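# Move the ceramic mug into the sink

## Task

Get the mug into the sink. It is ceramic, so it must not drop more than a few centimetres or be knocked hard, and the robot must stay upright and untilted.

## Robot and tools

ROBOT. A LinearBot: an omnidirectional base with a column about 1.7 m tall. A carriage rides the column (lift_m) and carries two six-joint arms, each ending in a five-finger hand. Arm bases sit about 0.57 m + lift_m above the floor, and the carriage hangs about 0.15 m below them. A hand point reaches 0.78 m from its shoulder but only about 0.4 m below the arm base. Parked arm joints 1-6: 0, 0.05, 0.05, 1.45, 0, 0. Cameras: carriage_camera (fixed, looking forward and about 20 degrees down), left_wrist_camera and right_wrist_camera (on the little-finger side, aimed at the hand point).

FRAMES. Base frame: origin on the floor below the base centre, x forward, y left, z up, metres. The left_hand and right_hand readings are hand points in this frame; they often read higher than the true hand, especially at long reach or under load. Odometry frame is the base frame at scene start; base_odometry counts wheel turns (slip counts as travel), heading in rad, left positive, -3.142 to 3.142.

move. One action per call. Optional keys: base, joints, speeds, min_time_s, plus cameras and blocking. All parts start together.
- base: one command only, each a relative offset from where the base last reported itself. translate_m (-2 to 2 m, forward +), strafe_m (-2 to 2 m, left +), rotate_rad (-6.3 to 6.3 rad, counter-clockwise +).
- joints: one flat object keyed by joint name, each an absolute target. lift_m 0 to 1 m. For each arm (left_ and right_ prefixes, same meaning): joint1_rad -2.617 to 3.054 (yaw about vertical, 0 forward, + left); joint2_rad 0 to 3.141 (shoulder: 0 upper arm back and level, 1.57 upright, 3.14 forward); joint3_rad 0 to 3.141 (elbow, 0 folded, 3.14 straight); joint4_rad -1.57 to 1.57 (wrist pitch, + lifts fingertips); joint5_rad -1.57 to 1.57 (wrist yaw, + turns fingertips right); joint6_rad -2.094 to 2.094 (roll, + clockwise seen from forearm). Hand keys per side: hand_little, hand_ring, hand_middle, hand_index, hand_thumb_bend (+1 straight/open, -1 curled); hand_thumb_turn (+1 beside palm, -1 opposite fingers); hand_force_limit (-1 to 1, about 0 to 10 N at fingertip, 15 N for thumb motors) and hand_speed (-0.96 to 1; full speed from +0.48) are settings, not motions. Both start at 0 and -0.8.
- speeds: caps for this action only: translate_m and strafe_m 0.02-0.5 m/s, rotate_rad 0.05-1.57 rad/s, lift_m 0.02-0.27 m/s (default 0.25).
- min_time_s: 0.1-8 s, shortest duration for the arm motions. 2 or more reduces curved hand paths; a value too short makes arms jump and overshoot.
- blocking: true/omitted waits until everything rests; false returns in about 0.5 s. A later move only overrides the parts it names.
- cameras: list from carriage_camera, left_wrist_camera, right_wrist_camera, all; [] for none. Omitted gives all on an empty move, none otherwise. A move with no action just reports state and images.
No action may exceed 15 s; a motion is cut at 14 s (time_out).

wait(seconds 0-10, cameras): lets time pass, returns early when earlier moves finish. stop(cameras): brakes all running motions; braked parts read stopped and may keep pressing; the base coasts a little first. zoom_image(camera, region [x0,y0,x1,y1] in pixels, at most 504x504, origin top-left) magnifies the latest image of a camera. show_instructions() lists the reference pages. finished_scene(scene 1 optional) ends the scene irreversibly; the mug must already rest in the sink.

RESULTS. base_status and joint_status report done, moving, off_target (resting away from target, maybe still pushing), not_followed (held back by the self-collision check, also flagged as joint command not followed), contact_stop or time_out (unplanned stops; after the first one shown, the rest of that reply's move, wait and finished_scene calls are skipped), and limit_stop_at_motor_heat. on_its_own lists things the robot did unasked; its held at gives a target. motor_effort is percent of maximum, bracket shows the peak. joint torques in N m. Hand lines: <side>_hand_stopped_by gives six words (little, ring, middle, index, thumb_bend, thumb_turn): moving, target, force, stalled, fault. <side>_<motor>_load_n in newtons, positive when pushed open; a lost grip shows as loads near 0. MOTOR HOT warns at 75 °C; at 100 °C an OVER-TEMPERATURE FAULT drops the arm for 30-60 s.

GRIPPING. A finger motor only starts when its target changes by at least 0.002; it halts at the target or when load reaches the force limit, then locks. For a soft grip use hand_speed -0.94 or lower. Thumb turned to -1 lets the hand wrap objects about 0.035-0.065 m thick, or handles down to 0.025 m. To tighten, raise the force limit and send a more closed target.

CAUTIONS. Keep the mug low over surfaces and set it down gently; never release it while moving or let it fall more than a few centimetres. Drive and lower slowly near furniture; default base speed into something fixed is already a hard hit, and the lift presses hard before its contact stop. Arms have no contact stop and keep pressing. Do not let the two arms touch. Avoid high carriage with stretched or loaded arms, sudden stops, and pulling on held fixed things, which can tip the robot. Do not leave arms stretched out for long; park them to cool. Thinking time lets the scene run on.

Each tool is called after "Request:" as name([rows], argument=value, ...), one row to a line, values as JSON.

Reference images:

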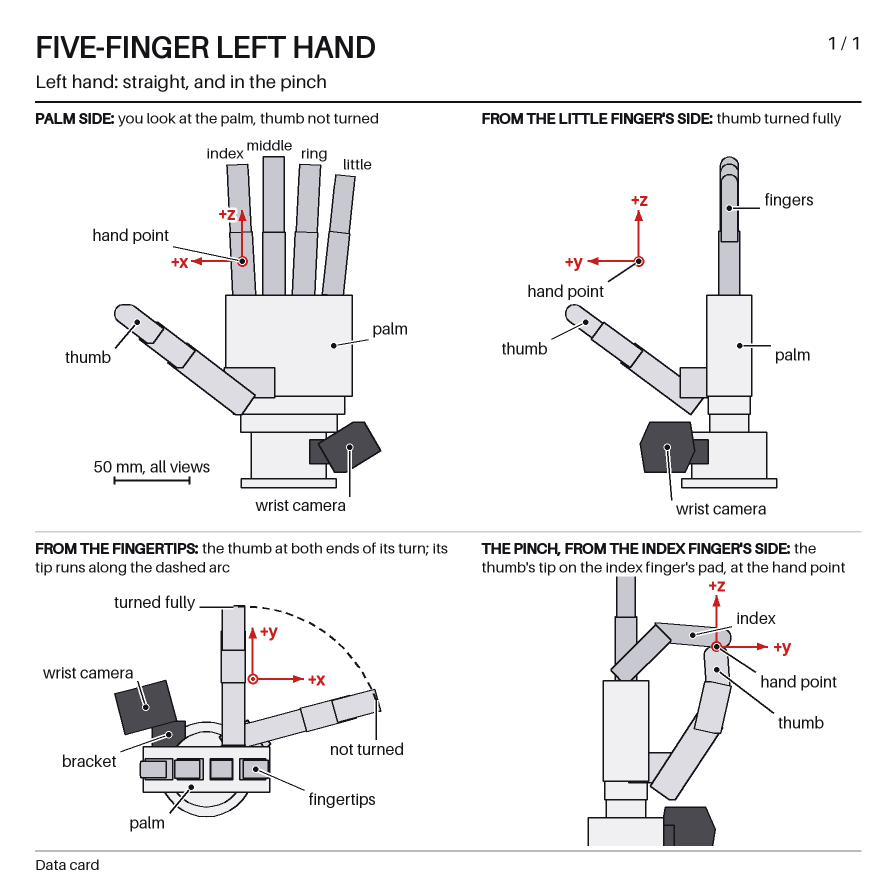

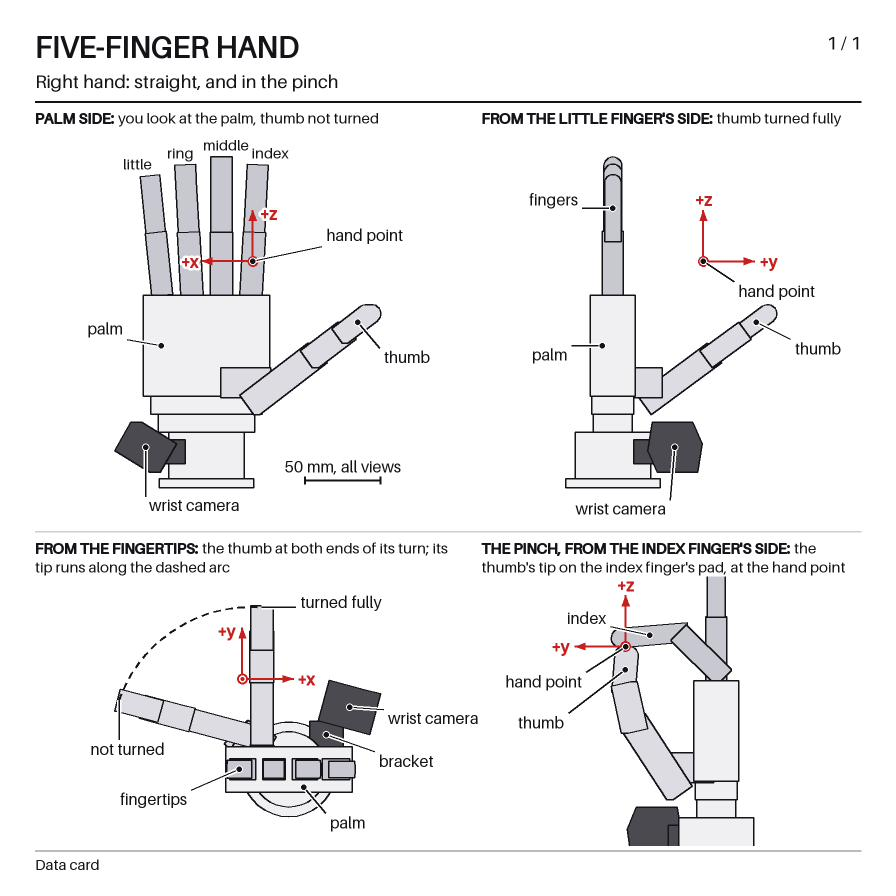

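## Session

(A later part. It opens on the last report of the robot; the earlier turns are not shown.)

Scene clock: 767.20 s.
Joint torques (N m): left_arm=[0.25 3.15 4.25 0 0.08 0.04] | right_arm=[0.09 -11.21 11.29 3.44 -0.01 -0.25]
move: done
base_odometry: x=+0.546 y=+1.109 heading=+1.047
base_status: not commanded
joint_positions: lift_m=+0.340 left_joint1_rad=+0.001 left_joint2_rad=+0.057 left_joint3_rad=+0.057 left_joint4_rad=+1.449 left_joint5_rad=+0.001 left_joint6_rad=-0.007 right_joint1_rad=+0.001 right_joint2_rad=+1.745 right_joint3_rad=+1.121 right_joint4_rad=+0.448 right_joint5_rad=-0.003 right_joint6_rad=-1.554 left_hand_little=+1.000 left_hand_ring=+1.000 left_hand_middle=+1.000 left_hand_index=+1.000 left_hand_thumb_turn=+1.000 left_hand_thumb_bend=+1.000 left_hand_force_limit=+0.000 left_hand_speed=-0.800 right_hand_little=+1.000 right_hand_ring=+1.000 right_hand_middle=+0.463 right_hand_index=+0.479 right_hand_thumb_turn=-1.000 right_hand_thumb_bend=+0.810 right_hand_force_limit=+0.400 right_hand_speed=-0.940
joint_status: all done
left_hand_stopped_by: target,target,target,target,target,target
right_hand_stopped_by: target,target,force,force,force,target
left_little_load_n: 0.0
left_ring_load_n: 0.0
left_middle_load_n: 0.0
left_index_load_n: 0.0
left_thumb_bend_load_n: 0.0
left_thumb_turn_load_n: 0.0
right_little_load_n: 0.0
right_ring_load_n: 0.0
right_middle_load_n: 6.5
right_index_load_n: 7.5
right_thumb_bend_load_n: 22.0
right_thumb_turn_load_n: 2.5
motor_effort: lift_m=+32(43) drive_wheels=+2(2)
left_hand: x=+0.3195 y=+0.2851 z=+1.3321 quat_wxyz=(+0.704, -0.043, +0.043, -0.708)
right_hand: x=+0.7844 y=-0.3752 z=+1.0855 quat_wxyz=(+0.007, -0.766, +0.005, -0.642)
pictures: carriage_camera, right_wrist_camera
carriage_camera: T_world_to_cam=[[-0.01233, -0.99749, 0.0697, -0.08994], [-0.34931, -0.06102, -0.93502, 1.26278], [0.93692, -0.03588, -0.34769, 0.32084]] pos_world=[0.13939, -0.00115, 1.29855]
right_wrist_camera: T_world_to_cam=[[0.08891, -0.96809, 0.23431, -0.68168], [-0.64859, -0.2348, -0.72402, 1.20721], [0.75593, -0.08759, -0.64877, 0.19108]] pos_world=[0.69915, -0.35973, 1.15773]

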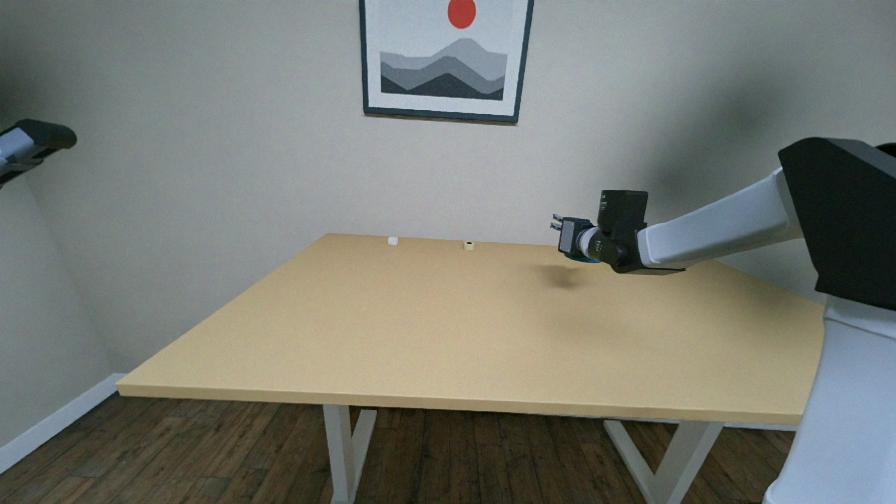

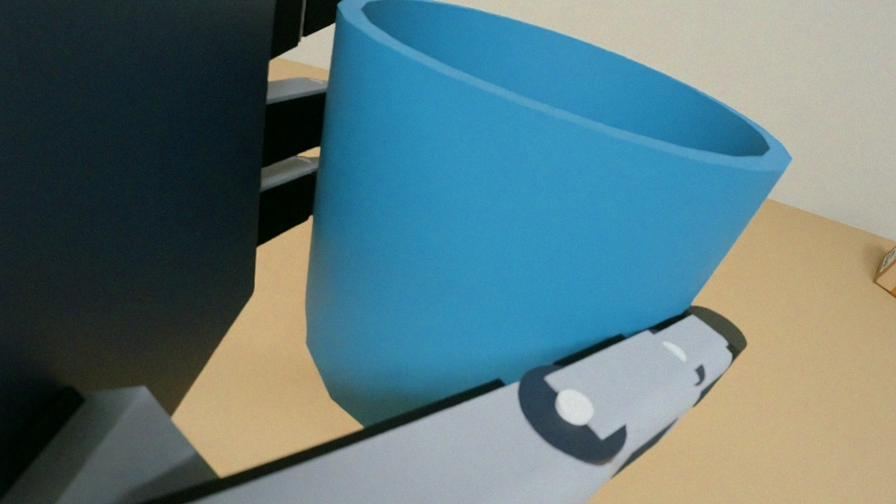

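Request:
move(base={"translate_m": -0.75}, joints={"lift_m": 0.42}, speeds={"translate_m": 0.2, "lift_m": 0.08})

Request:
move(joints={"right_joint2_rad": 0.9, "right_joint3_rad": 0.7, "right_joint4_rad": 0.3}, min_time_s=4, cameras=["right_wrist_camera", "carriage_camera"])

Scene clock: 840.77 s.
Joint torques (N m): left_arm=[0.27 3.33 4.31 0.02 -0.01 0.01] | right_arm=[0.09 -11.75 11.29 3.46 -0.01 -0.26]
move: done
MOTOR HOT: joint 4 (wrist pitch) of the right arm now reports 79 °C; the controller stops that arm at 100 °C. To cool a motor, set the load down, stop pushing, or move to a pose that needs little force.
base_odometry: x=+0.171 y=+0.459 heading=+1.047
base_status: done
joint_positions: lift_m=+0.420 left_joint1_rad=+0.001 left_joint2_rad=+0.057 left_joint3_rad=+0.057 left_joint4_rad=+1.450 left_joint5_rad=+0.001 left_joint6_rad=-0.007 right_joint1_rad=+0.001 right_joint2_rad=+1.750 right_joint3_rad=+1.121 right_joint4_rad=+0.446 right_joint5_rad=-0.003 right_joint6_rad=-1.553 left_hand_little=+1.000 left_hand_ring=+1.000 left_hand_middle=+1.000 left_hand_index=+1.000 left_hand_thumb_turn=+1.000 left_hand_thumb_bend=+1.000 left_hand_force_limit=+0.000 left_hand_speed=-0.800 right_hand_little=+1.000 right_hand_ring=+1.000 right_hand_middle=+0.463 right_hand_index=+0.479 right_hand_thumb_turn=-1.000 right_hand_thumb_bend=+0.810 right_hand_force_limit=+0.400 right_hand_speed=-0.940
joint_status: all done
left_hand_stopped_by: target,target,target,target,target,target
right_hand_stopped_by: target,target,force,force,force,target
left_little_load_n: 0.0
left_ring_load_n: 0.0
left_middle_load_n: 0.0
left_index_load_n: 0.0
left_thumb_bend_load_n: 0.0
left_thumb_turn_load_n: 0.0
right_little_load_n: 0.0
right_ring_load_n: 0.0
right_middle_load_n: 6.5
right_index_load_n: 7.5
right_thumb_bend_load_n: 22.0
right_thumb_turn_load_n: 2.5
motor_effort: lift_m=+32(41) drive_wheels=+0(12)
left_hand: x=+0.3192 y=+0.2851 z=+1.4122 quat_wxyz=(+0.704, -0.042, +0.043, -0.708)
right_hand: x=+0.7847 y=-0.3752 z=+1.1622 quat_wxyz=(+0.007, -0.769, +0.006, -0.640)
pictures: none

Scene clock: 845.07 s.
Joint torques (N m): left_arm=[0.05 3.32 4.12 0.03 0.09 0.04] | right_arm=[0.09 -5.79 9.46 3.41 -0.01 -0.25]
move: off_target
MOTOR HOT: still on. Joint 4 (wrist pitch) of the right arm now reports 79 °C.
base_odometry: x=+0.171 y=+0.459 heading=+1.047
base_status: not commanded
joint_positions: lift_m=+0.420 left_joint1_rad=+0.001 left_joint2_rad=+0.057 left_joint3_rad=+0.057 left_joint4_rad=+1.450 left_joint5_rad=+0.001 left_joint6_rad=-0.007 right_joint1_rad=+0.001 right_joint2_rad=+0.931 right_joint3_rad=+0.703 right_joint4_rad=+0.218 right_joint5_rad=-0.003 right_joint6_rad=-1.553 left_hand_little=+1.000 left_hand_ring=+1.000 left_hand_middle=+1.000 left_hand_index=+1.000 left_hand_thumb_turn=+1.000 left_hand_thumb_bend=+1.000 left_hand_force_limit=+0.000 left_hand_speed=-0.800 right_hand_little=+1.000 right_hand_ring=+1.000 right_hand_middle=+0.463 right_hand_index=+0.479 right_hand_thumb_turn=-1.000 right_hand_thumb_bend=+0.810 right_hand_force_limit=+0.400 right_hand_speed=-0.940
joint_status: right_joint4_rad off_target (ended at +0.218, target +0.300); the others done
left_hand_stopped_by: target,target,target,target,target,target
right_hand_stopped_by: target,target,force,force,force,target
left_little_load_n: 0.0
left_ring_load_n: 0.0
left_middle_load_n: 0.0
left_index_load_n: 0.0
left_thumb_bend_load_n: 0.0
left_thumb_turn_load_n: 0.0
right_little_load_n: 0.0
right_ring_load_n: 0.0
right_middle_load_n: 6.5
right_index_load_n: 7.5
right_thumb_bend_load_n: 22.0
right_thumb_turn_load_n: 2.5
motor_effort: lift_m=+32(33) drive_wheels=+0(0)
left_hand: x=+0.3193 y=+0.2851 z=+1.4122 quat_wxyz=(+0.704, -0.042, +0.043, -0.708)
right_hand: x=+0.6089 y=-0.3753 z=+1.2580 quat_wxyz=(+0.007, -0.711, +0.005, -0.703)
pictures: carriage_camera, right_wrist_camera
carriage_camera: T_world_to_cam=[[-0.01233, -0.99749, 0.0697, -0.09552], [-0.34931, -0.06102, -0.93502, 1.33759], [0.93692, -0.03588, -0.34769, 0.34866]] pos_world=[0.13939, -0.00115, 1.37855]
right_wrist_camera: T_world_to_cam=[[0.0493, -0.96821, 0.24522, -0.69632], [-0.52099, -0.2344, -0.82075, 1.26238], [0.85214, -0.08729, -0.51598, 0.21019]] pos_world=[0.5129, -0.35993, 1.3153]

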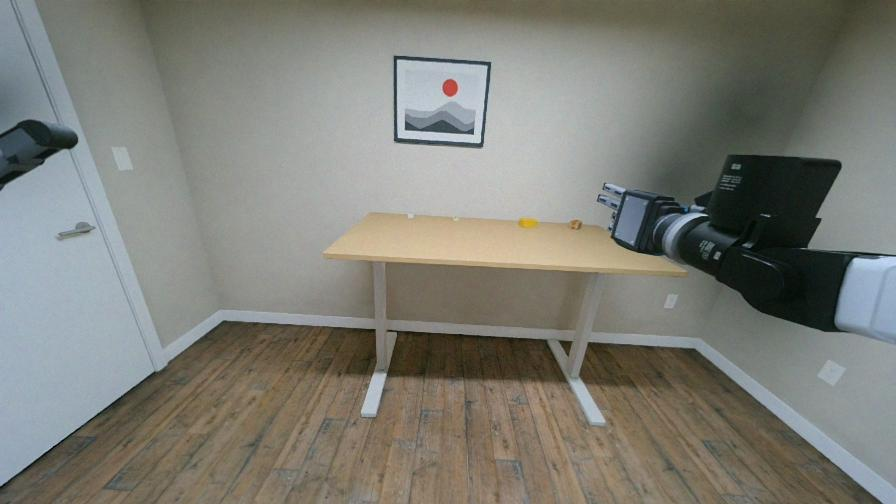

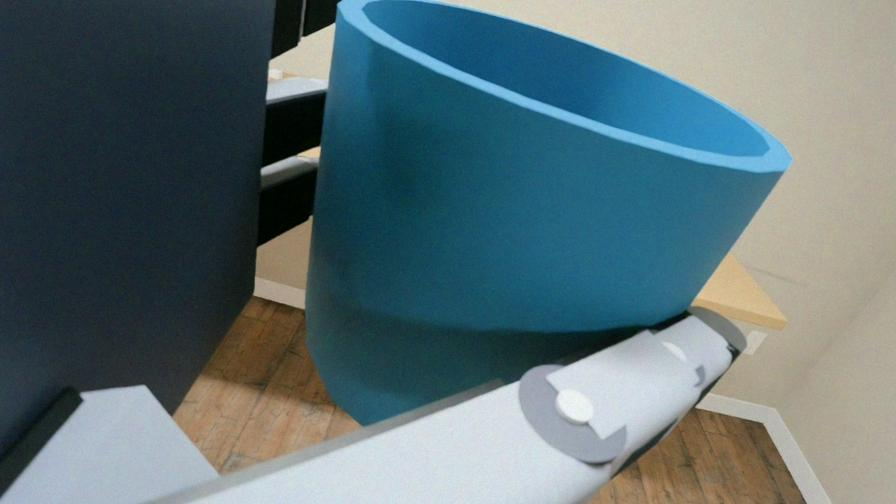

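Request:
move(joints={"right_joint4_rad": -0.4}, min_time_s=2, cameras=["right_wrist_camera"])

Scene clock: 854.80 s.
Joint torques (N m): left_arm=[0.03 3.11 4.07 -0.03 0.03 0.03] | right_arm=[0.08 -5.52 9.14 2.83 0.01 -0.24]
move: off_target
MOTOR HOT: still on. Joint 4 (wrist pitch) of the right arm now reports 79 °C.
base_odometry: x=+0.171 y=+0.459 heading=+1.047
base_status: not commanded
joint_positions: lift_m=+0.420 left_joint1_rad=+0.001 left_joint2_rad=+0.057 left_joint3_rad=+0.057 left_joint4_rad=+1.450 left_joint5_rad=+0.001 left_joint6_rad=-0.007 right_joint1_rad=+0.001 right_joint2_rad=+0.931 right_joint3_rad=+0.703 right_joint4_rad=-0.455 right_joint5_rad=-0.003 right_joint6_rad=-1.553 left_hand_little=+1.000 left_hand_ring=+1.000 left_hand_middle=+1.000 left_hand_index=+1.000 left_hand_thumb_turn=+1.000 left_hand_thumb_bend=+1.000 left_hand_force_limit=+0.000 left_hand_speed=-0.800 right_hand_little=+1.000 right_hand_ring=+1.000 right_hand_middle=+0.463 right_hand_index=+0.479 right_hand_thumb_turn=-1.000 right_hand_thumb_bend=+0.810 right_hand_force_limit=+0.400 right_hand_speed=-0.940
joint_status: right_joint4_rad off_target (ended at -0.455, target -0.400)
left_hand_stopped_by: target,target,target,target,target,target
right_hand_stopped_by: target,target,force,force,force,target
left_little_load_n: 0.0
left_ring_load_n: 0.0
left_middle_load_n: 0.0
left_index_load_n: 0.0
left_thumb_bend_load_n: 0.0
left_thumb_turn_load_n: 0.0
right_little_load_n: 0.0
right_ring_load_n: 0.0
right_middle_load_n: 7.0
right_index_load_n: 7.5
right_thumb_bend_load_n: 22.0
right_thumb_turn_load_n: 2.0
motor_effort: lift_m=+33(33) drive_wheels=+0(0)
left_hand: x=+0.3193 y=+0.2851 z=+1.4122 quat_wxyz=(+0.704, -0.042, +0.043, -0.708)
right_hand: x=+0.5287 y=-0.3754 z=+1.0986 quat_wxyz=(+0.005, -0.903, +0.007, -0.429)
right_wrist_camera: T_world_to_cam=[[0.19151, -0.9681, 0.16158, -0.63657], [-0.91896, -0.23468, -0.31693, 0.74655], [0.34474, -0.08779, -0.93458, 0.92415]] pos_world=[0.48937, -0.35994, 1.20316]

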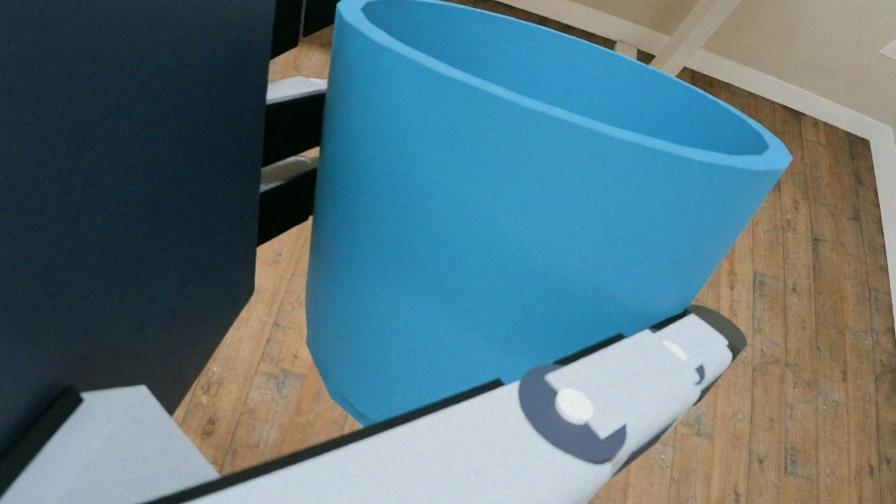

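Request:
move(base={"rotate_rad": 3.1416}, joints={"right_joint4_rad": -1.25}, speeds={"rotate_rad": 0.5}, min_time_s=3, cameras=["right_wrist_camera", "carriage_camera"])

Scene clock: 870.73 s.
Joint torques (N m): left_arm=[0.03 3.22 4.27 -0.01 0.01 0.06] | right_arm=[0.12 -2.22 7.75 0.71 0.13 -0.16]
move: done
MOTOR HOT: cleared for the motors of the right arm.
base_odometry: x=+0.171 y=+0.459 heading=-2.095
base_status: done
joint_positions: lift_m=+0.420 left_joint1_rad=+0.001 left_joint2_rad=+0.057 left_joint3_rad=+0.057 left_joint4_rad=+1.450 left_joint5_rad=+0.001 left_joint6_rad=-0.007 right_joint1_rad=+0.001 right_joint2_rad=+0.913 right_joint3_rad=+0.703 right_joint4_rad=-1.242 right_joint5_rad=-0.014 right_joint6_rad=-1.558 left_hand_little=+1.000 left_hand_ring=+1.000 left_hand_middle=+1.000 left_hand_index=+1.000 left_hand_thumb_turn=+1.000 left_hand_thumb_bend=+1.000 left_hand_force_limit=+0.000 left_hand_speed=-0.800 right_hand_little=+1.000 right_hand_ring=+1.000 right_hand_middle=+0.463 right_hand_index=+0.479 right_hand_thumb_turn=-1.000 right_hand_thumb_bend=+0.810 right_hand_force_limit=+0.400 right_hand_speed=-0.940
joint_status: all done
left_hand_stopped_by: target,target,target,target,target,target
right_hand_stopped_by: target,target,force,force,force,target
left_little_load_n: 0.0
left_ring_load_n: 0.0
left_middle_load_n: 0.0
left_index_load_n: 0.0
left_thumb_bend_load_n: 0.0
left_thumb_turn_load_n: 0.0
right_little_load_n: 0.0
right_ring_load_n: 0.0
right_middle_load_n: 7.5
right_index_load_n: 7.5
right_thumb_bend_load_n: 21.5
right_thumb_turn_load_n: 0.0
motor_effort: lift_m=+32(34) drive_wheels=+3(10)
left_hand: x=+0.3193 y=+0.2851 z=+1.4122 quat_wxyz=(+0.704, -0.042, +0.043, -0.708)
right_hand: x=+0.3372 y=-0.3736 z=+1.0237 quat_wxyz=(+0.007, -0.998, +0.006, -0.059)
pictures: carriage_camera, right_wrist_camera
carriage_camera: T_world_to_cam=[[-0.01233, -0.99749, 0.0697, -0.09552], [-0.34931, -0.06102, -0.93502, 1.33759], [0.93692, -0.03588, -0.34769, 0.34866]] pos_world=[0.13939, -0.00115, 1.37855]
right_wrist_camera: T_world_to_cam=[[0.25591, -0.96634, -0.02641, -0.41475], [-0.87946, -0.24407, 0.40863, -0.21238], [-0.40131, -0.08135, -0.91232, 1.1516]] pos_world=[0.38152, -0.35894, 1.12646]

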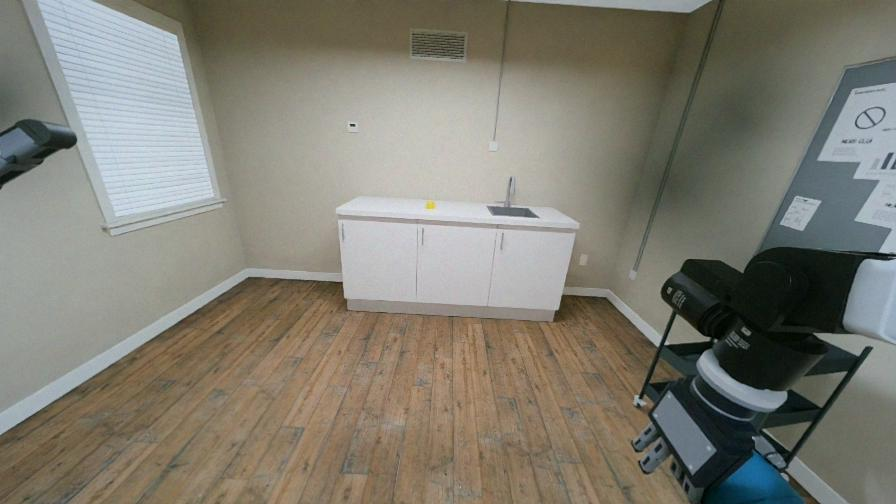

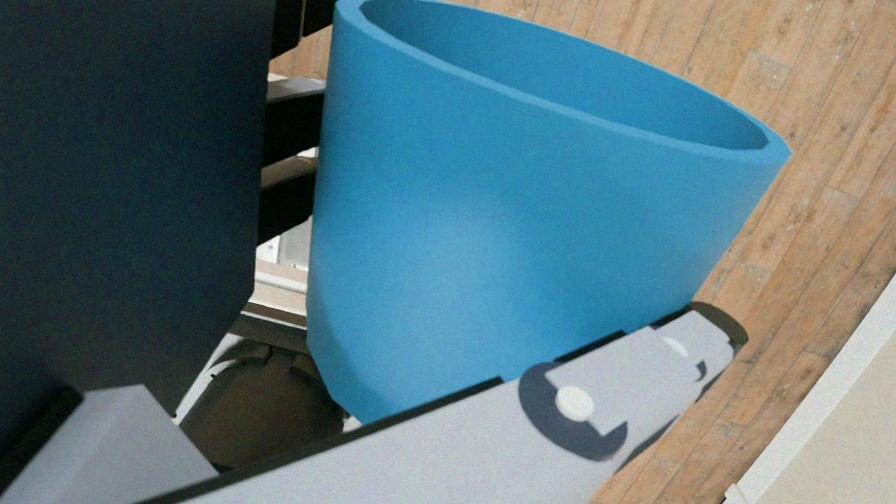

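Request:
zoom_image(camera="carriage_camera", region=[460, 160, 600, 250])

Scaled by 3.600 from the camera's image (finer frame: 1280x720).

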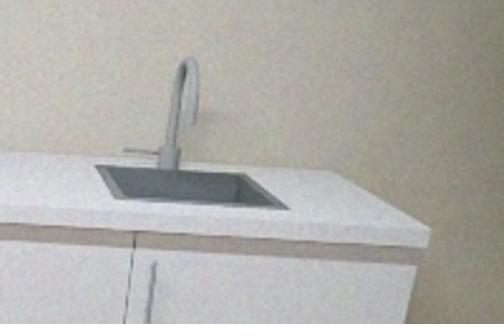

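Request:
move(base={"strafe_m": -0.27}, joints={"lift_m": 0.6}, speeds={"strafe_m": 0.25, "lift_m": 0.1})

Request:
move(base={"translate_m": 1.7}, speeds={"translate_m": 0.35}, cameras=["right_wrist_camera", "carriage_camera"])

Request:
zoom_image(camera="carriage_camera", region=[440, 200, 680, 380])

Scene clock: 882.77 s.
Joint torques (N m): left_arm=[0.14 3.43 4.26 0.01 0 0.04] | right_arm=[0.1 -1.94 7.86 0.74 0.15 -0.15]
move: done
base_odometry: x=-0.063 y=+0.594 heading=-2.094
base_status: done
joint_positions: lift_m=+0.600 left_joint1_rad=+0.001 left_joint2_rad=+0.057 left_joint3_rad=+0.057 left_joint4_rad=+1.450 left_joint5_rad=+0.001 left_joint6_rad=-0.007 right_joint1_rad=+0.001 right_joint2_rad=+0.910 right_joint3_rad=+0.701 right_joint4_rad=-1.248 right_joint5_rad=-0.015 right_joint6_rad=-1.559 left_hand_little=+1.000 left_hand_ring=+1.000 left_hand_middle=+1.000 left_hand_index=+1.000 left_hand_thumb_turn=+1.000 left_hand_thumb_bend=+1.000 left_hand_force_limit=+0.000 left_hand_speed=-0.800 right_hand_little=+1.000 right_hand_ring=+1.000 right_hand_middle=+0.463 right_hand_index=+0.479 right_hand_thumb_turn=-1.000 right_hand_thumb_bend=+0.810 right_hand_force_limit=+0.400 right_hand_speed=-0.940
joint_status: all done
left_hand_stopped_by: target,target,target,target,target,target
right_hand_stopped_by: target,target,force,force,force,target
left_little_load_n: 0.0
left_ring_load_n: 0.0
left_middle_load_n: 0.0
left_index_load_n: 0.0
left_thumb_bend_load_n: 0.0
left_thumb_turn_load_n: 0.0
right_little_load_n: 0.0
right_ring_load_n: 0.0
right_middle_load_n: 7.5
right_index_load_n: 7.5
right_thumb_bend_load_n: 21.5
right_thumb_turn_load_n: 0.0
motor_effort: lift_m=+32(43) drive_wheels=-3(12)
left_hand: x=+0.3193 y=+0.2852 z=+1.5923 quat_wxyz=(+0.704, -0.042, +0.043, -0.708)
right_hand: x=+0.3354 y=-0.3733 z=+1.2035 quat_wxyz=(+0.008, -0.998, +0.005, -0.057)
pictures: none

Scene clock: 889.40 s.
Joint torques (N m): left_arm=[0.27 3.04 4.26 0 0.06 -0.02] | right_arm=[0.12 -1.83 7.86 0.74 0.15 -0.15]
move: done
base_odometry: x=-0.914 y=-0.878 heading=-2.095
base_status: done
joint_positions: lift_m=+0.600 left_joint1_rad=+0.001 left_joint2_rad=+0.057 left_joint3_rad=+0.057 left_joint4_rad=+1.450 left_joint5_rad=+0.001 left_joint6_rad=-0.007 right_joint1_rad=+0.001 right_joint2_rad=+0.909 right_joint3_rad=+0.701 right_joint4_rad=-1.249 right_joint5_rad=-0.015 right_joint6_rad=-1.559 left_hand_little=+1.000 left_hand_ring=+1.000 left_hand_middle=+1.000 left_hand_index=+1.000 left_hand_thumb_turn=+1.000 left_hand_thumb_bend=+1.000 left_hand_force_limit=+0.000 left_hand_speed=-0.800 right_hand_little=+1.000 right_hand_ring=+1.000 right_hand_middle=+0.463 right_hand_index=+0.479 right_hand_thumb_turn=-1.000 right_hand_thumb_bend=+0.810 right_hand_force_limit=+0.400 right_hand_speed=-0.940
joint_status: not commanded
left_hand_stopped_by: target,target,target,target,target,target
right_hand_stopped_by: target,target,force,force,force,target
left_little_load_n: 0.0
left_ring_load_n: 0.0
left_middle_load_n: 0.0
left_index_load_n: 0.0
left_thumb_bend_load_n: 0.0
left_thumb_turn_load_n: 0.0
right_little_load_n: 0.0
right_ring_load_n: 0.0
right_middle_load_n: 7.0
right_index_load_n: 7.5
right_thumb_bend_load_n: 21.5
right_thumb_turn_load_n: 0.0
motor_effort: lift_m=+31(33) drive_wheels=-2(12)
left_hand: x=+0.3194 y=+0.2852 z=+1.5922 quat_wxyz=(+0.704, -0.043, +0.043, -0.708)
right_hand: x=+0.3351 y=-0.3733 z=+1.2035 quat_wxyz=(+0.008, -0.998, +0.005, -0.057)
pictures: carriage_camera, right_wrist_camera
carriage_camera: T_world_to_cam=[[-0.01233, -0.99749, 0.0697, -0.10807], [-0.34931, -0.06102, -0.93502, 1.50598], [0.93692, -0.03588, -0.34769, 0.41128]] pos_world=[0.13939, -0.00115, 1.55865]
right_wrist_camera: T_world_to_cam=[[0.25668, -0.96606, -0.02903, -0.40617], [-0.87721, -0.24548, 0.41259, -0.29368], [-0.40572, -0.08044, -0.91045, 1.31439]] pos_world=[0.37991, -0.35874, 1.30607]

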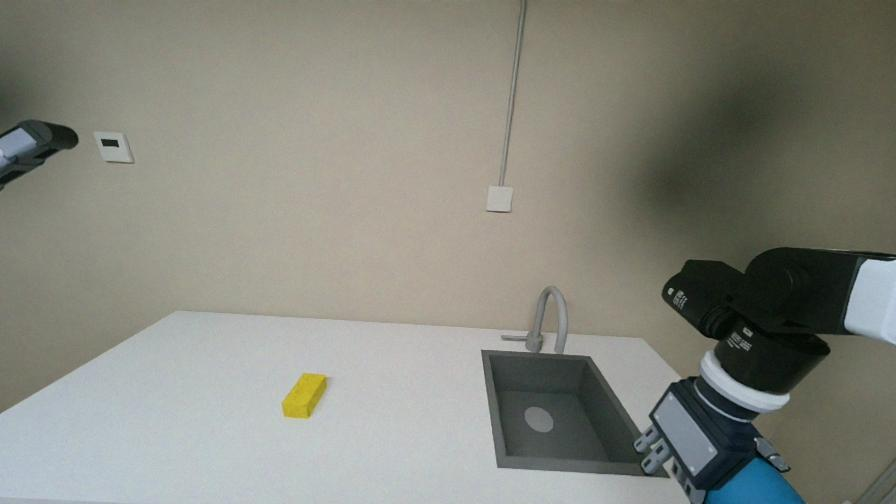

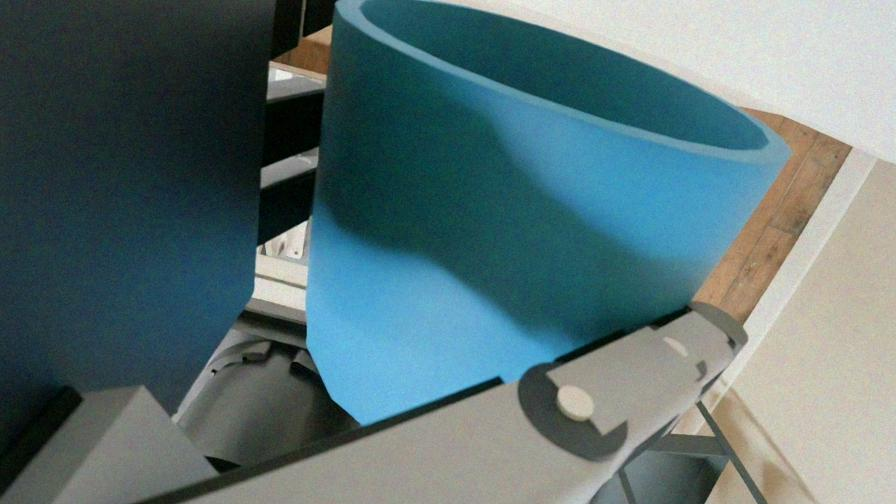

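Scaled by 2.100 from the camera's image (finer frame: 1280x720).

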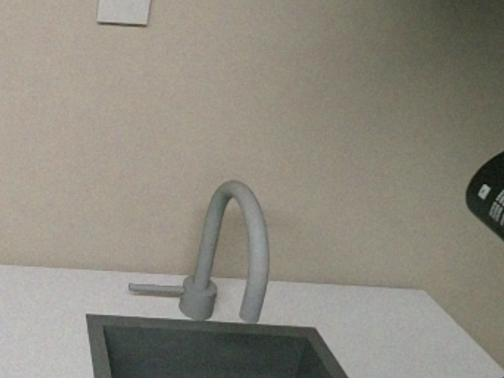

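Request:
zoom_image(camera="carriage_camera", region=[470, 330, 690, 490])

Scaled by 2.291 from the camera's image (finer frame: 1280x720).

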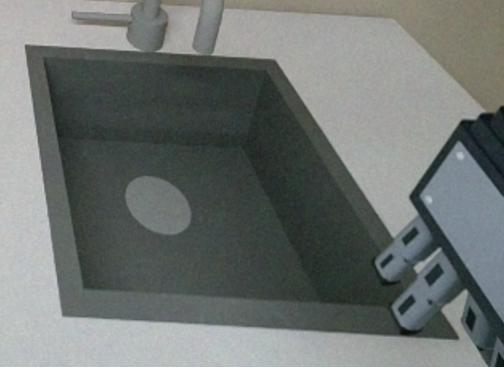

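Request:
move(base={"strafe_m": 0.043}, joints={"lift_m": 0.78, "right_hand_ring": 0.62, "right_hand_little": 0.5}, speeds={"strafe_m": 0.1, "lift_m": 0.15})

Request:
move(joints={"right_joint2_rad": 2.54, "right_joint3_rad": 1.32, "right_joint4_rad": -0.35}, min_time_s=5, cameras=["right_wrist_camera", "carriage_camera"])

Scene clock: 984.10 s.
Joint torques (N m): left_arm=[0.39 3.23 4.33 0.04 0.02 0.07] | right_arm=[0.12 -1.65 7.91 0.75 0.16 -0.15]
move: off_target
base_odometry: x=-0.876 y=-0.899 heading=-2.095
base_status: done
joint_positions: lift_m=+0.780 left_joint1_rad=+0.000 left_joint2_rad=+0.057 left_joint3_rad=+0.057 left_joint4_rad=+1.450 left_joint5_rad=+0.000 left_joint6_rad=-0.007 right_joint1_rad=+0.001 right_joint2_rad=+0.907 right_joint3_rad=+0.700 right_joint4_rad=-1.249 right_joint5_rad=-0.016 right_joint6_rad=-1.559 left_hand_little=+1.000 left_hand_ring=+1.000 left_hand_middle=+1.000 left_hand_index=+1.000 left_hand_thumb_turn=+1.000 left_hand_thumb_bend=+1.000 left_hand_force_limit=+0.000 left_hand_speed=-0.800 right_hand_little=+0.500 right_hand_ring=+1.000 right_hand_middle=+0.463 right_hand_index=+0.479 right_hand_thumb_turn=-1.000 right_hand_thumb_bend=+0.810 right_hand_force_limit=+0.400 right_hand_speed=-0.940
joint_status: right_hand_ring off_target (ended at +1.000, target +0.620); the others done
left_hand_stopped_by: target,target,target,target,target,target
right_hand_stopped_by: target,fault,force,force,force,target
left_little_load_n: 0.0
left_ring_load_n: 0.0
left_middle_load_n: 0.0
left_index_load_n: 0.0
left_thumb_bend_load_n: 0.0
left_thumb_turn_load_n: 0.0
right_little_load_n: 0.0
right_ring_load_n: 0.0
right_middle_load_n: 7.5
right_index_load_n: 7.5
right_thumb_bend_load_n: 21.5
right_thumb_turn_load_n: 0.0
motor_effort: lift_m=+32(42) drive_wheels=+1(10)
left_hand: x=+0.3193 y=+0.2852 z=+1.7722 quat_wxyz=(+0.703, -0.043, +0.043, -0.708)
right_hand: x=+0.3351 y=-0.3731 z=+1.3835 quat_wxyz=(+0.009, -0.998, +0.005, -0.057)
pictures: none

Scene clock: 989.40 s.
Joint torques (N m): left_arm=[0.16 3.38 4.18 0.03 0.05 -0.01] | right_arm=[0.1 -12.34 7.28 0.42 0.16 -0.13]
move: done
base_odometry: x=-0.876 y=-0.899 heading=-2.095
base_status: not commanded
joint_positions: lift_m=+0.780 left_joint1_rad=+0.000 left_joint2_rad=+0.057 left_joint3_rad=+0.057 left_joint4_rad=+1.450 left_joint5_rad=+0.000 left_joint6_rad=-0.007 right_joint1_rad=+0.001 right_joint2_rad=+2.528 right_joint3_rad=+1.295 right_joint4_rad=-0.347 right_joint5_rad=-0.016 right_joint6_rad=-1.561 left_hand_little=+1.000 left_hand_ring=+1.000 left_hand_middle=+1.000 left_hand_index=+1.000 left_hand_thumb_turn=+1.000 left_hand_thumb_bend=+1.000 left_hand_force_limit=+0.000 left_hand_speed=-0.800 right_hand_little=+0.500 right_hand_ring=+1.000 right_hand_middle=+0.463 right_hand_index=+0.479 right_hand_thumb_turn=-1.000 right_hand_thumb_bend=+0.810 right_hand_force_limit=+0.400 right_hand_speed=-0.940
joint_status: all done
left_hand_stopped_by: target,target,target,target,target,target
right_hand_stopped_by: target,fault,force,force,force,target
left_little_load_n: 0.0
left_ring_load_n: 0.0
left_middle_load_n: 0.0
left_index_load_n: 0.0
left_thumb_bend_load_n: 0.0
left_thumb_turn_load_n: 0.0
right_little_load_n: 0.0
right_ring_load_n: 0.0
right_middle_load_n: 7.5
right_index_load_n: 7.5
right_thumb_bend_load_n: 21.5
right_thumb_turn_load_n: -0.5
motor_effort: lift_m=+33(33) drive_wheels=+1(1)
left_hand: x=+0.3193 y=+0.2852 z=+1.7722 quat_wxyz=(+0.703, -0.043, +0.043, -0.708)
right_hand: x=+0.5655 y=-0.3731 z=+1.1099 quat_wxyz=(+0.008, -1.000, +0.005, +0.005)
pictures: carriage_camera, right_wrist_camera
carriage_camera: T_world_to_cam=[[-0.01233, -0.99749, 0.0697, -0.12061], [-0.34931, -0.06102, -0.93502, 1.67419], [0.93692, -0.03588, -0.34769, 0.47383]] pos_world=[0.13939, -0.00115, 1.73855]
right_wrist_camera: T_world_to_cam=[[0.25293, -0.96553, -0.06154, -0.42935], [-0.81921, -0.24757, 0.51731, -0.20262], [-0.51471, -0.08043, -0.85358, 1.32113]] pos_world=[0.62261, -0.35845, 1.2061]

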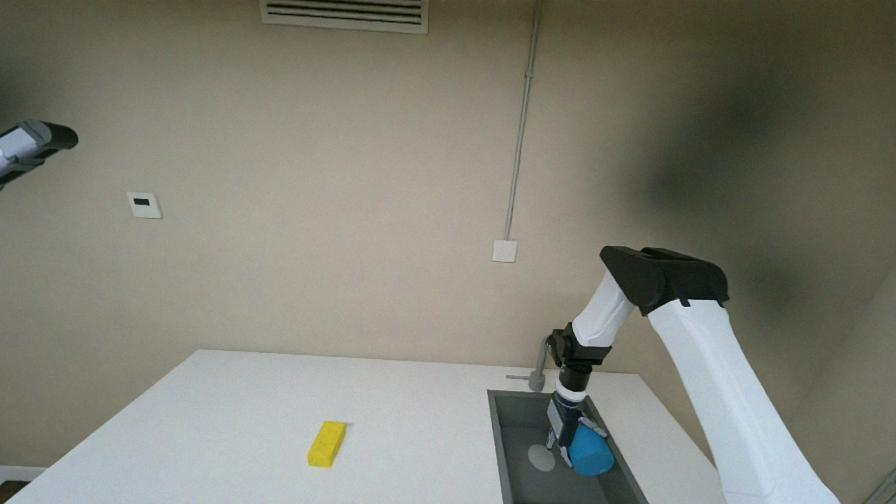

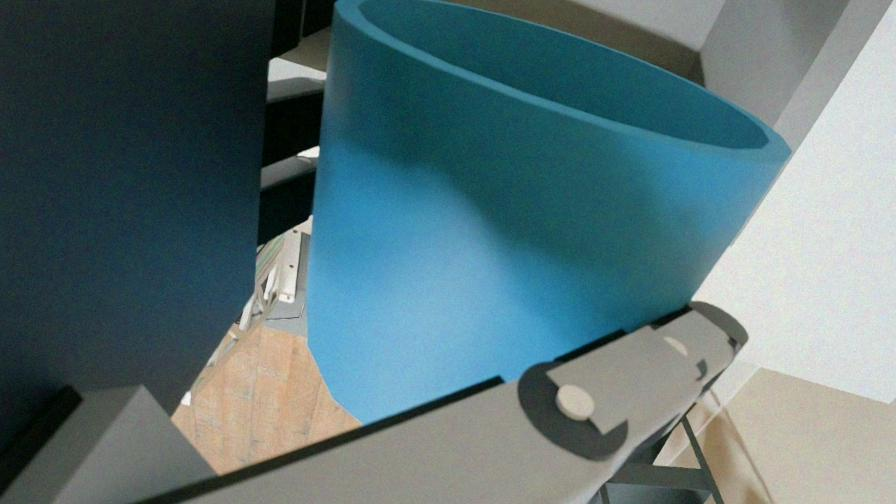

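Request:
zoom_image(camera="carriage_camera", region=[480, 320, 660, 500])

Scaled by 2.800 from the camera's image (finer frame: 1280x720).

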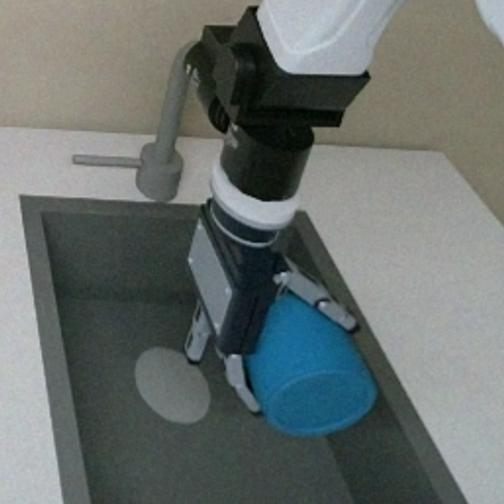

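Request:
move(base={"translate_m": 0.03}, joints={"right_joint4_rad": -0.15, "lift_m": 0.72}, min_time_s=2, speeds={"translate_m": 0.05, "lift_m": 0.1}, cameras=["right_wrist_camera", "carriage_camera"])

Request:
zoom_image(camera="carriage_camera", region=[480, 320, 660, 500])

Scene clock: 1037.33 s.
Joint torques (N m): left_arm=[0.14 3.49 4.03 0.01 0.04 0.06] | right_arm=[0.12 -13.61 7.46 1.03 0.16 -0.13]
move: done
base_odometry: x=-0.891 y=-0.925 heading=-2.094
base_status: done
joint_positions: lift_m=+0.720 left_joint1_rad=+0.000 left_joint2_rad=+0.055 left_joint3_rad=+0.057 left_joint4_rad=+1.449 left_joint5_rad=+0.000 left_joint6_rad=-0.007 right_joint1_rad=+0.001 right_joint2_rad=+2.537 right_joint3_rad=+1.296 right_joint4_rad=-0.163 right_joint5_rad=-0.016 right_joint6_rad=-1.561 left_hand_little=+1.000 left_hand_ring=+1.000 left_hand_middle=+1.000 left_hand_index=+1.000 left_hand_thumb_turn=+1.000 left_hand_thumb_bend=+1.000 left_hand_force_limit=+0.000 left_hand_speed=-0.800 right_hand_little=+0.500 right_hand_ring=+1.000 right_hand_middle=+0.463 right_hand_index=+0.479 right_hand_thumb_turn=-1.000 right_hand_thumb_bend=+0.810 right_hand_force_limit=+0.400 right_hand_speed=-0.940
joint_status: all done
left_hand_stopped_by: target,target,target,target,target,target
right_hand_stopped_by: target,fault,force,force,force,target
left_little_load_n: 0.0
left_ring_load_n: 0.0
left_middle_load_n: 0.0
left_index_load_n: -0.5
left_thumb_bend_load_n: 0.0
left_thumb_turn_load_n: 0.0
right_little_load_n: 0.0
right_ring_load_n: 0.0
right_middle_load_n: 7.5
right_index_load_n: 7.5
right_thumb_bend_load_n: 21.5
right_thumb_turn_load_n: 0.0
motor_effort: lift_m=+33(37) drive_wheels=-2(9)
left_hand: x=+0.3192 y=+0.2852 z=+1.7122 quat_wxyz=(+0.703, -0.043, +0.043, -0.708)
right_hand: x=+0.6131 y=-0.3731 z=+1.0451 quat_wxyz=(+0.009, -0.997, +0.004, -0.083)
pictures: carriage_camera, right_wrist_camera
carriage_camera: T_world_to_cam=[[-0.01233, -0.99749, 0.0697, -0.11643], [-0.34931, -0.06102, -0.93502, 1.61809], [0.93692, -0.03588, -0.34769, 0.45296]] pos_world=[0.13939, -0.00115, 1.67855]
right_wrist_camera: T_world_to_cam=[[0.26021, -0.96542, -0.0162, -0.49717], [-0.89723, -0.24797, 0.36535, 0.07635], [-0.35674, -0.08053, -0.93073, 1.27404]] pos_world=[0.65237, -0.35845, 1.14983]

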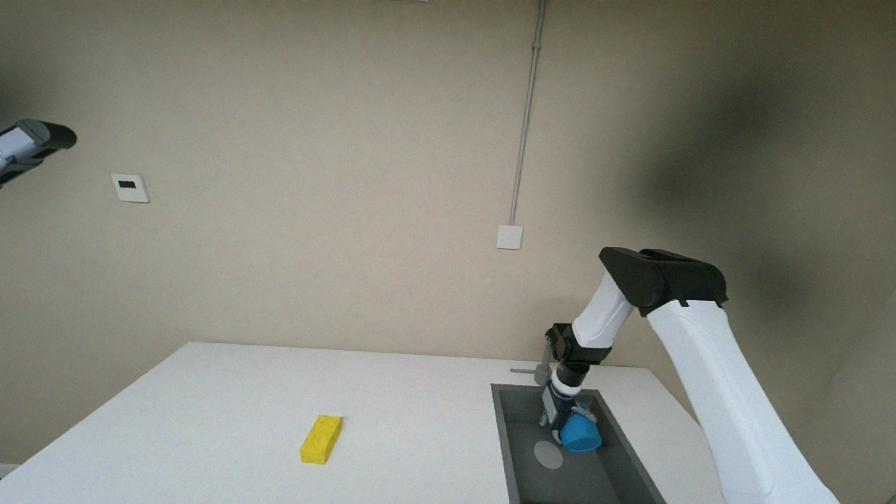

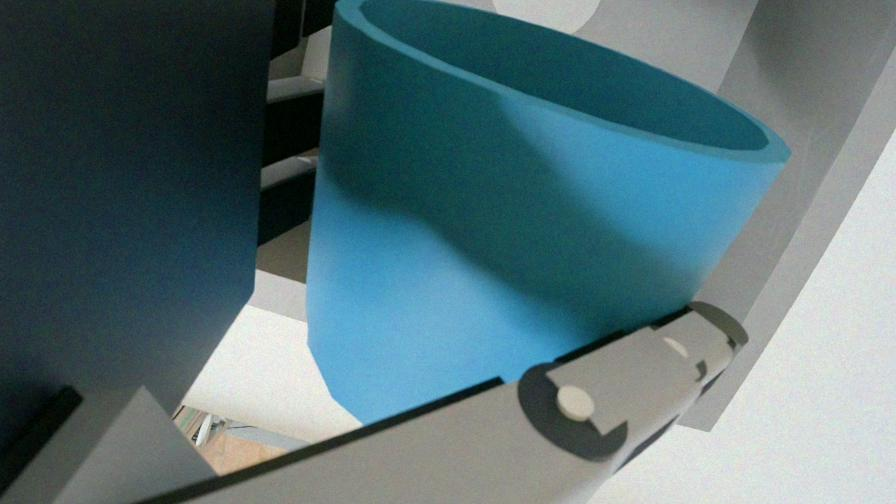

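Scaled by 2.800 from the camera's image (finer frame: 1280x720).

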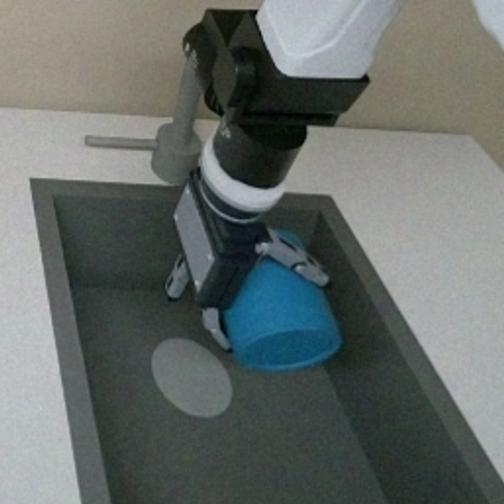

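Request:
move(joints={"lift_m": 0.53}, speeds={"lift_m": 0.08}, cameras=["right_wrist_camera", "carriage_camera"])

Request:
zoom_image(camera="carriage_camera", region=[480, 320, 660, 500])

Scene clock: 1051.10 s.
Joint torques (N m): left_arm=[-0.01 3.21 3.97 0 0.01 -0.01] | right_arm=[0.16 -13.83 7.34 0.97 0.16 -0.13]
move: done
base_odometry: x=-0.891 y=-0.925 heading=-2.094
base_status: not commanded
joint_positions: lift_m=+0.530 left_joint1_rad=+0.000 left_joint2_rad=+0.055 left_joint3_rad=+0.057 left_joint4_rad=+1.449 left_joint5_rad=+0.000 left_joint6_rad=-0.007 right_joint1_rad=+0.001 right_joint2_rad=+2.540 right_joint3_rad=+1.298 right_joint4_rad=-0.157 right_joint5_rad=-0.016 right_joint6_rad=-1.561 left_hand_little=+1.000 left_hand_ring=+1.000 left_hand_middle=+1.000 left_hand_index=+1.000 left_hand_thumb_turn=+1.000 left_hand_thumb_bend=+1.000 left_hand_force_limit=+0.000 left_hand_speed=-0.800 right_hand_little=+0.500 right_hand_ring=+1.000 right_hand_middle=+0.463 right_hand_index=+0.479 right_hand_thumb_turn=-1.000 right_hand_thumb_bend=+0.810 right_hand_force_limit=+0.400 right_hand_speed=-0.940
joint_status: all done
left_hand_stopped_by: target,target,target,target,target,target
right_hand_stopped_by: target,fault,force,force,force,target
left_little_load_n: 0.0
left_ring_load_n: 0.0
left_middle_load_n: 0.0
left_index_load_n: 0.0
left_thumb_bend_load_n: 0.0
left_thumb_turn_load_n: 0.0
right_little_load_n: 0.0
right_ring_load_n: 0.0
right_middle_load_n: 7.5
right_index_load_n: 7.5
right_thumb_bend_load_n: 21.5
right_thumb_turn_load_n: 0.0
motor_effort: lift_m=+33(36) drive_wheels=-2(2)
left_hand: x=+0.3191 y=+0.2852 z=+1.5223 quat_wxyz=(+0.703, -0.042, +0.042, -0.708)
right_hand: x=+0.6144 y=-0.3731 z=+0.8544 quat_wxyz=(+0.009, -0.996, +0.004, -0.085)
pictures: carriage_camera, right_wrist_camera
carriage_camera: T_world_to_cam=[[-0.01233, -0.99749, 0.0697, -0.10318], [-0.34931, -0.06102, -0.93502, 1.44044], [0.93692, -0.03588, -0.34769, 0.3869]] pos_world=[0.13939, -0.00115, 1.48855]
right_wrist_camera: T_world_to_cam=[[0.26028, -0.96542, -0.015, -0.5017], [-0.89891, -0.24796, 0.36122, 0.15182], [-0.35245, -0.08054, -0.93236, 1.09581]] pos_world=[0.65328, -0.35845, 0.95932]

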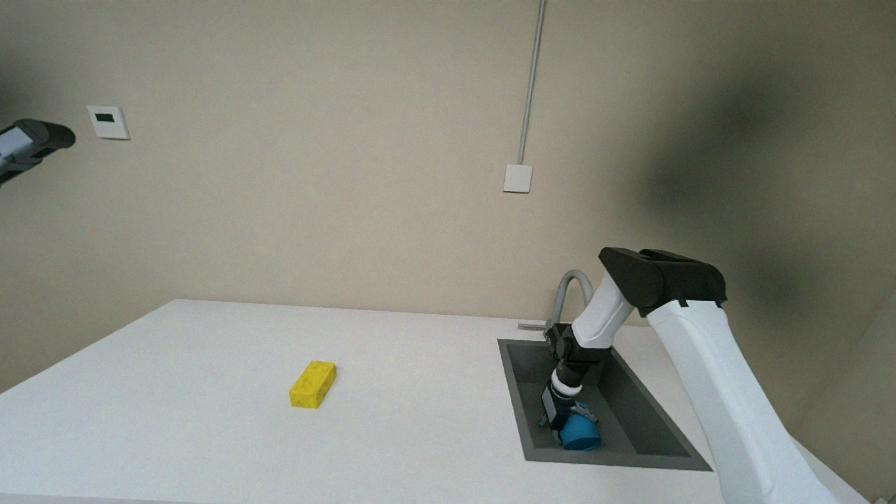

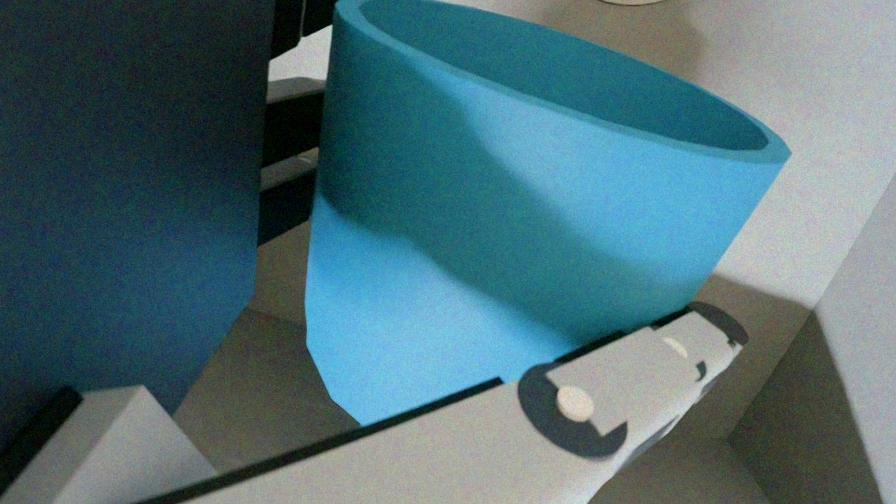

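Scaled by 2.800 from the camera's image (finer frame: 1280x720).

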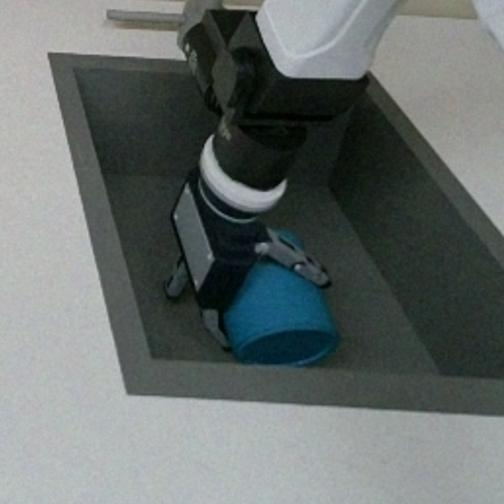

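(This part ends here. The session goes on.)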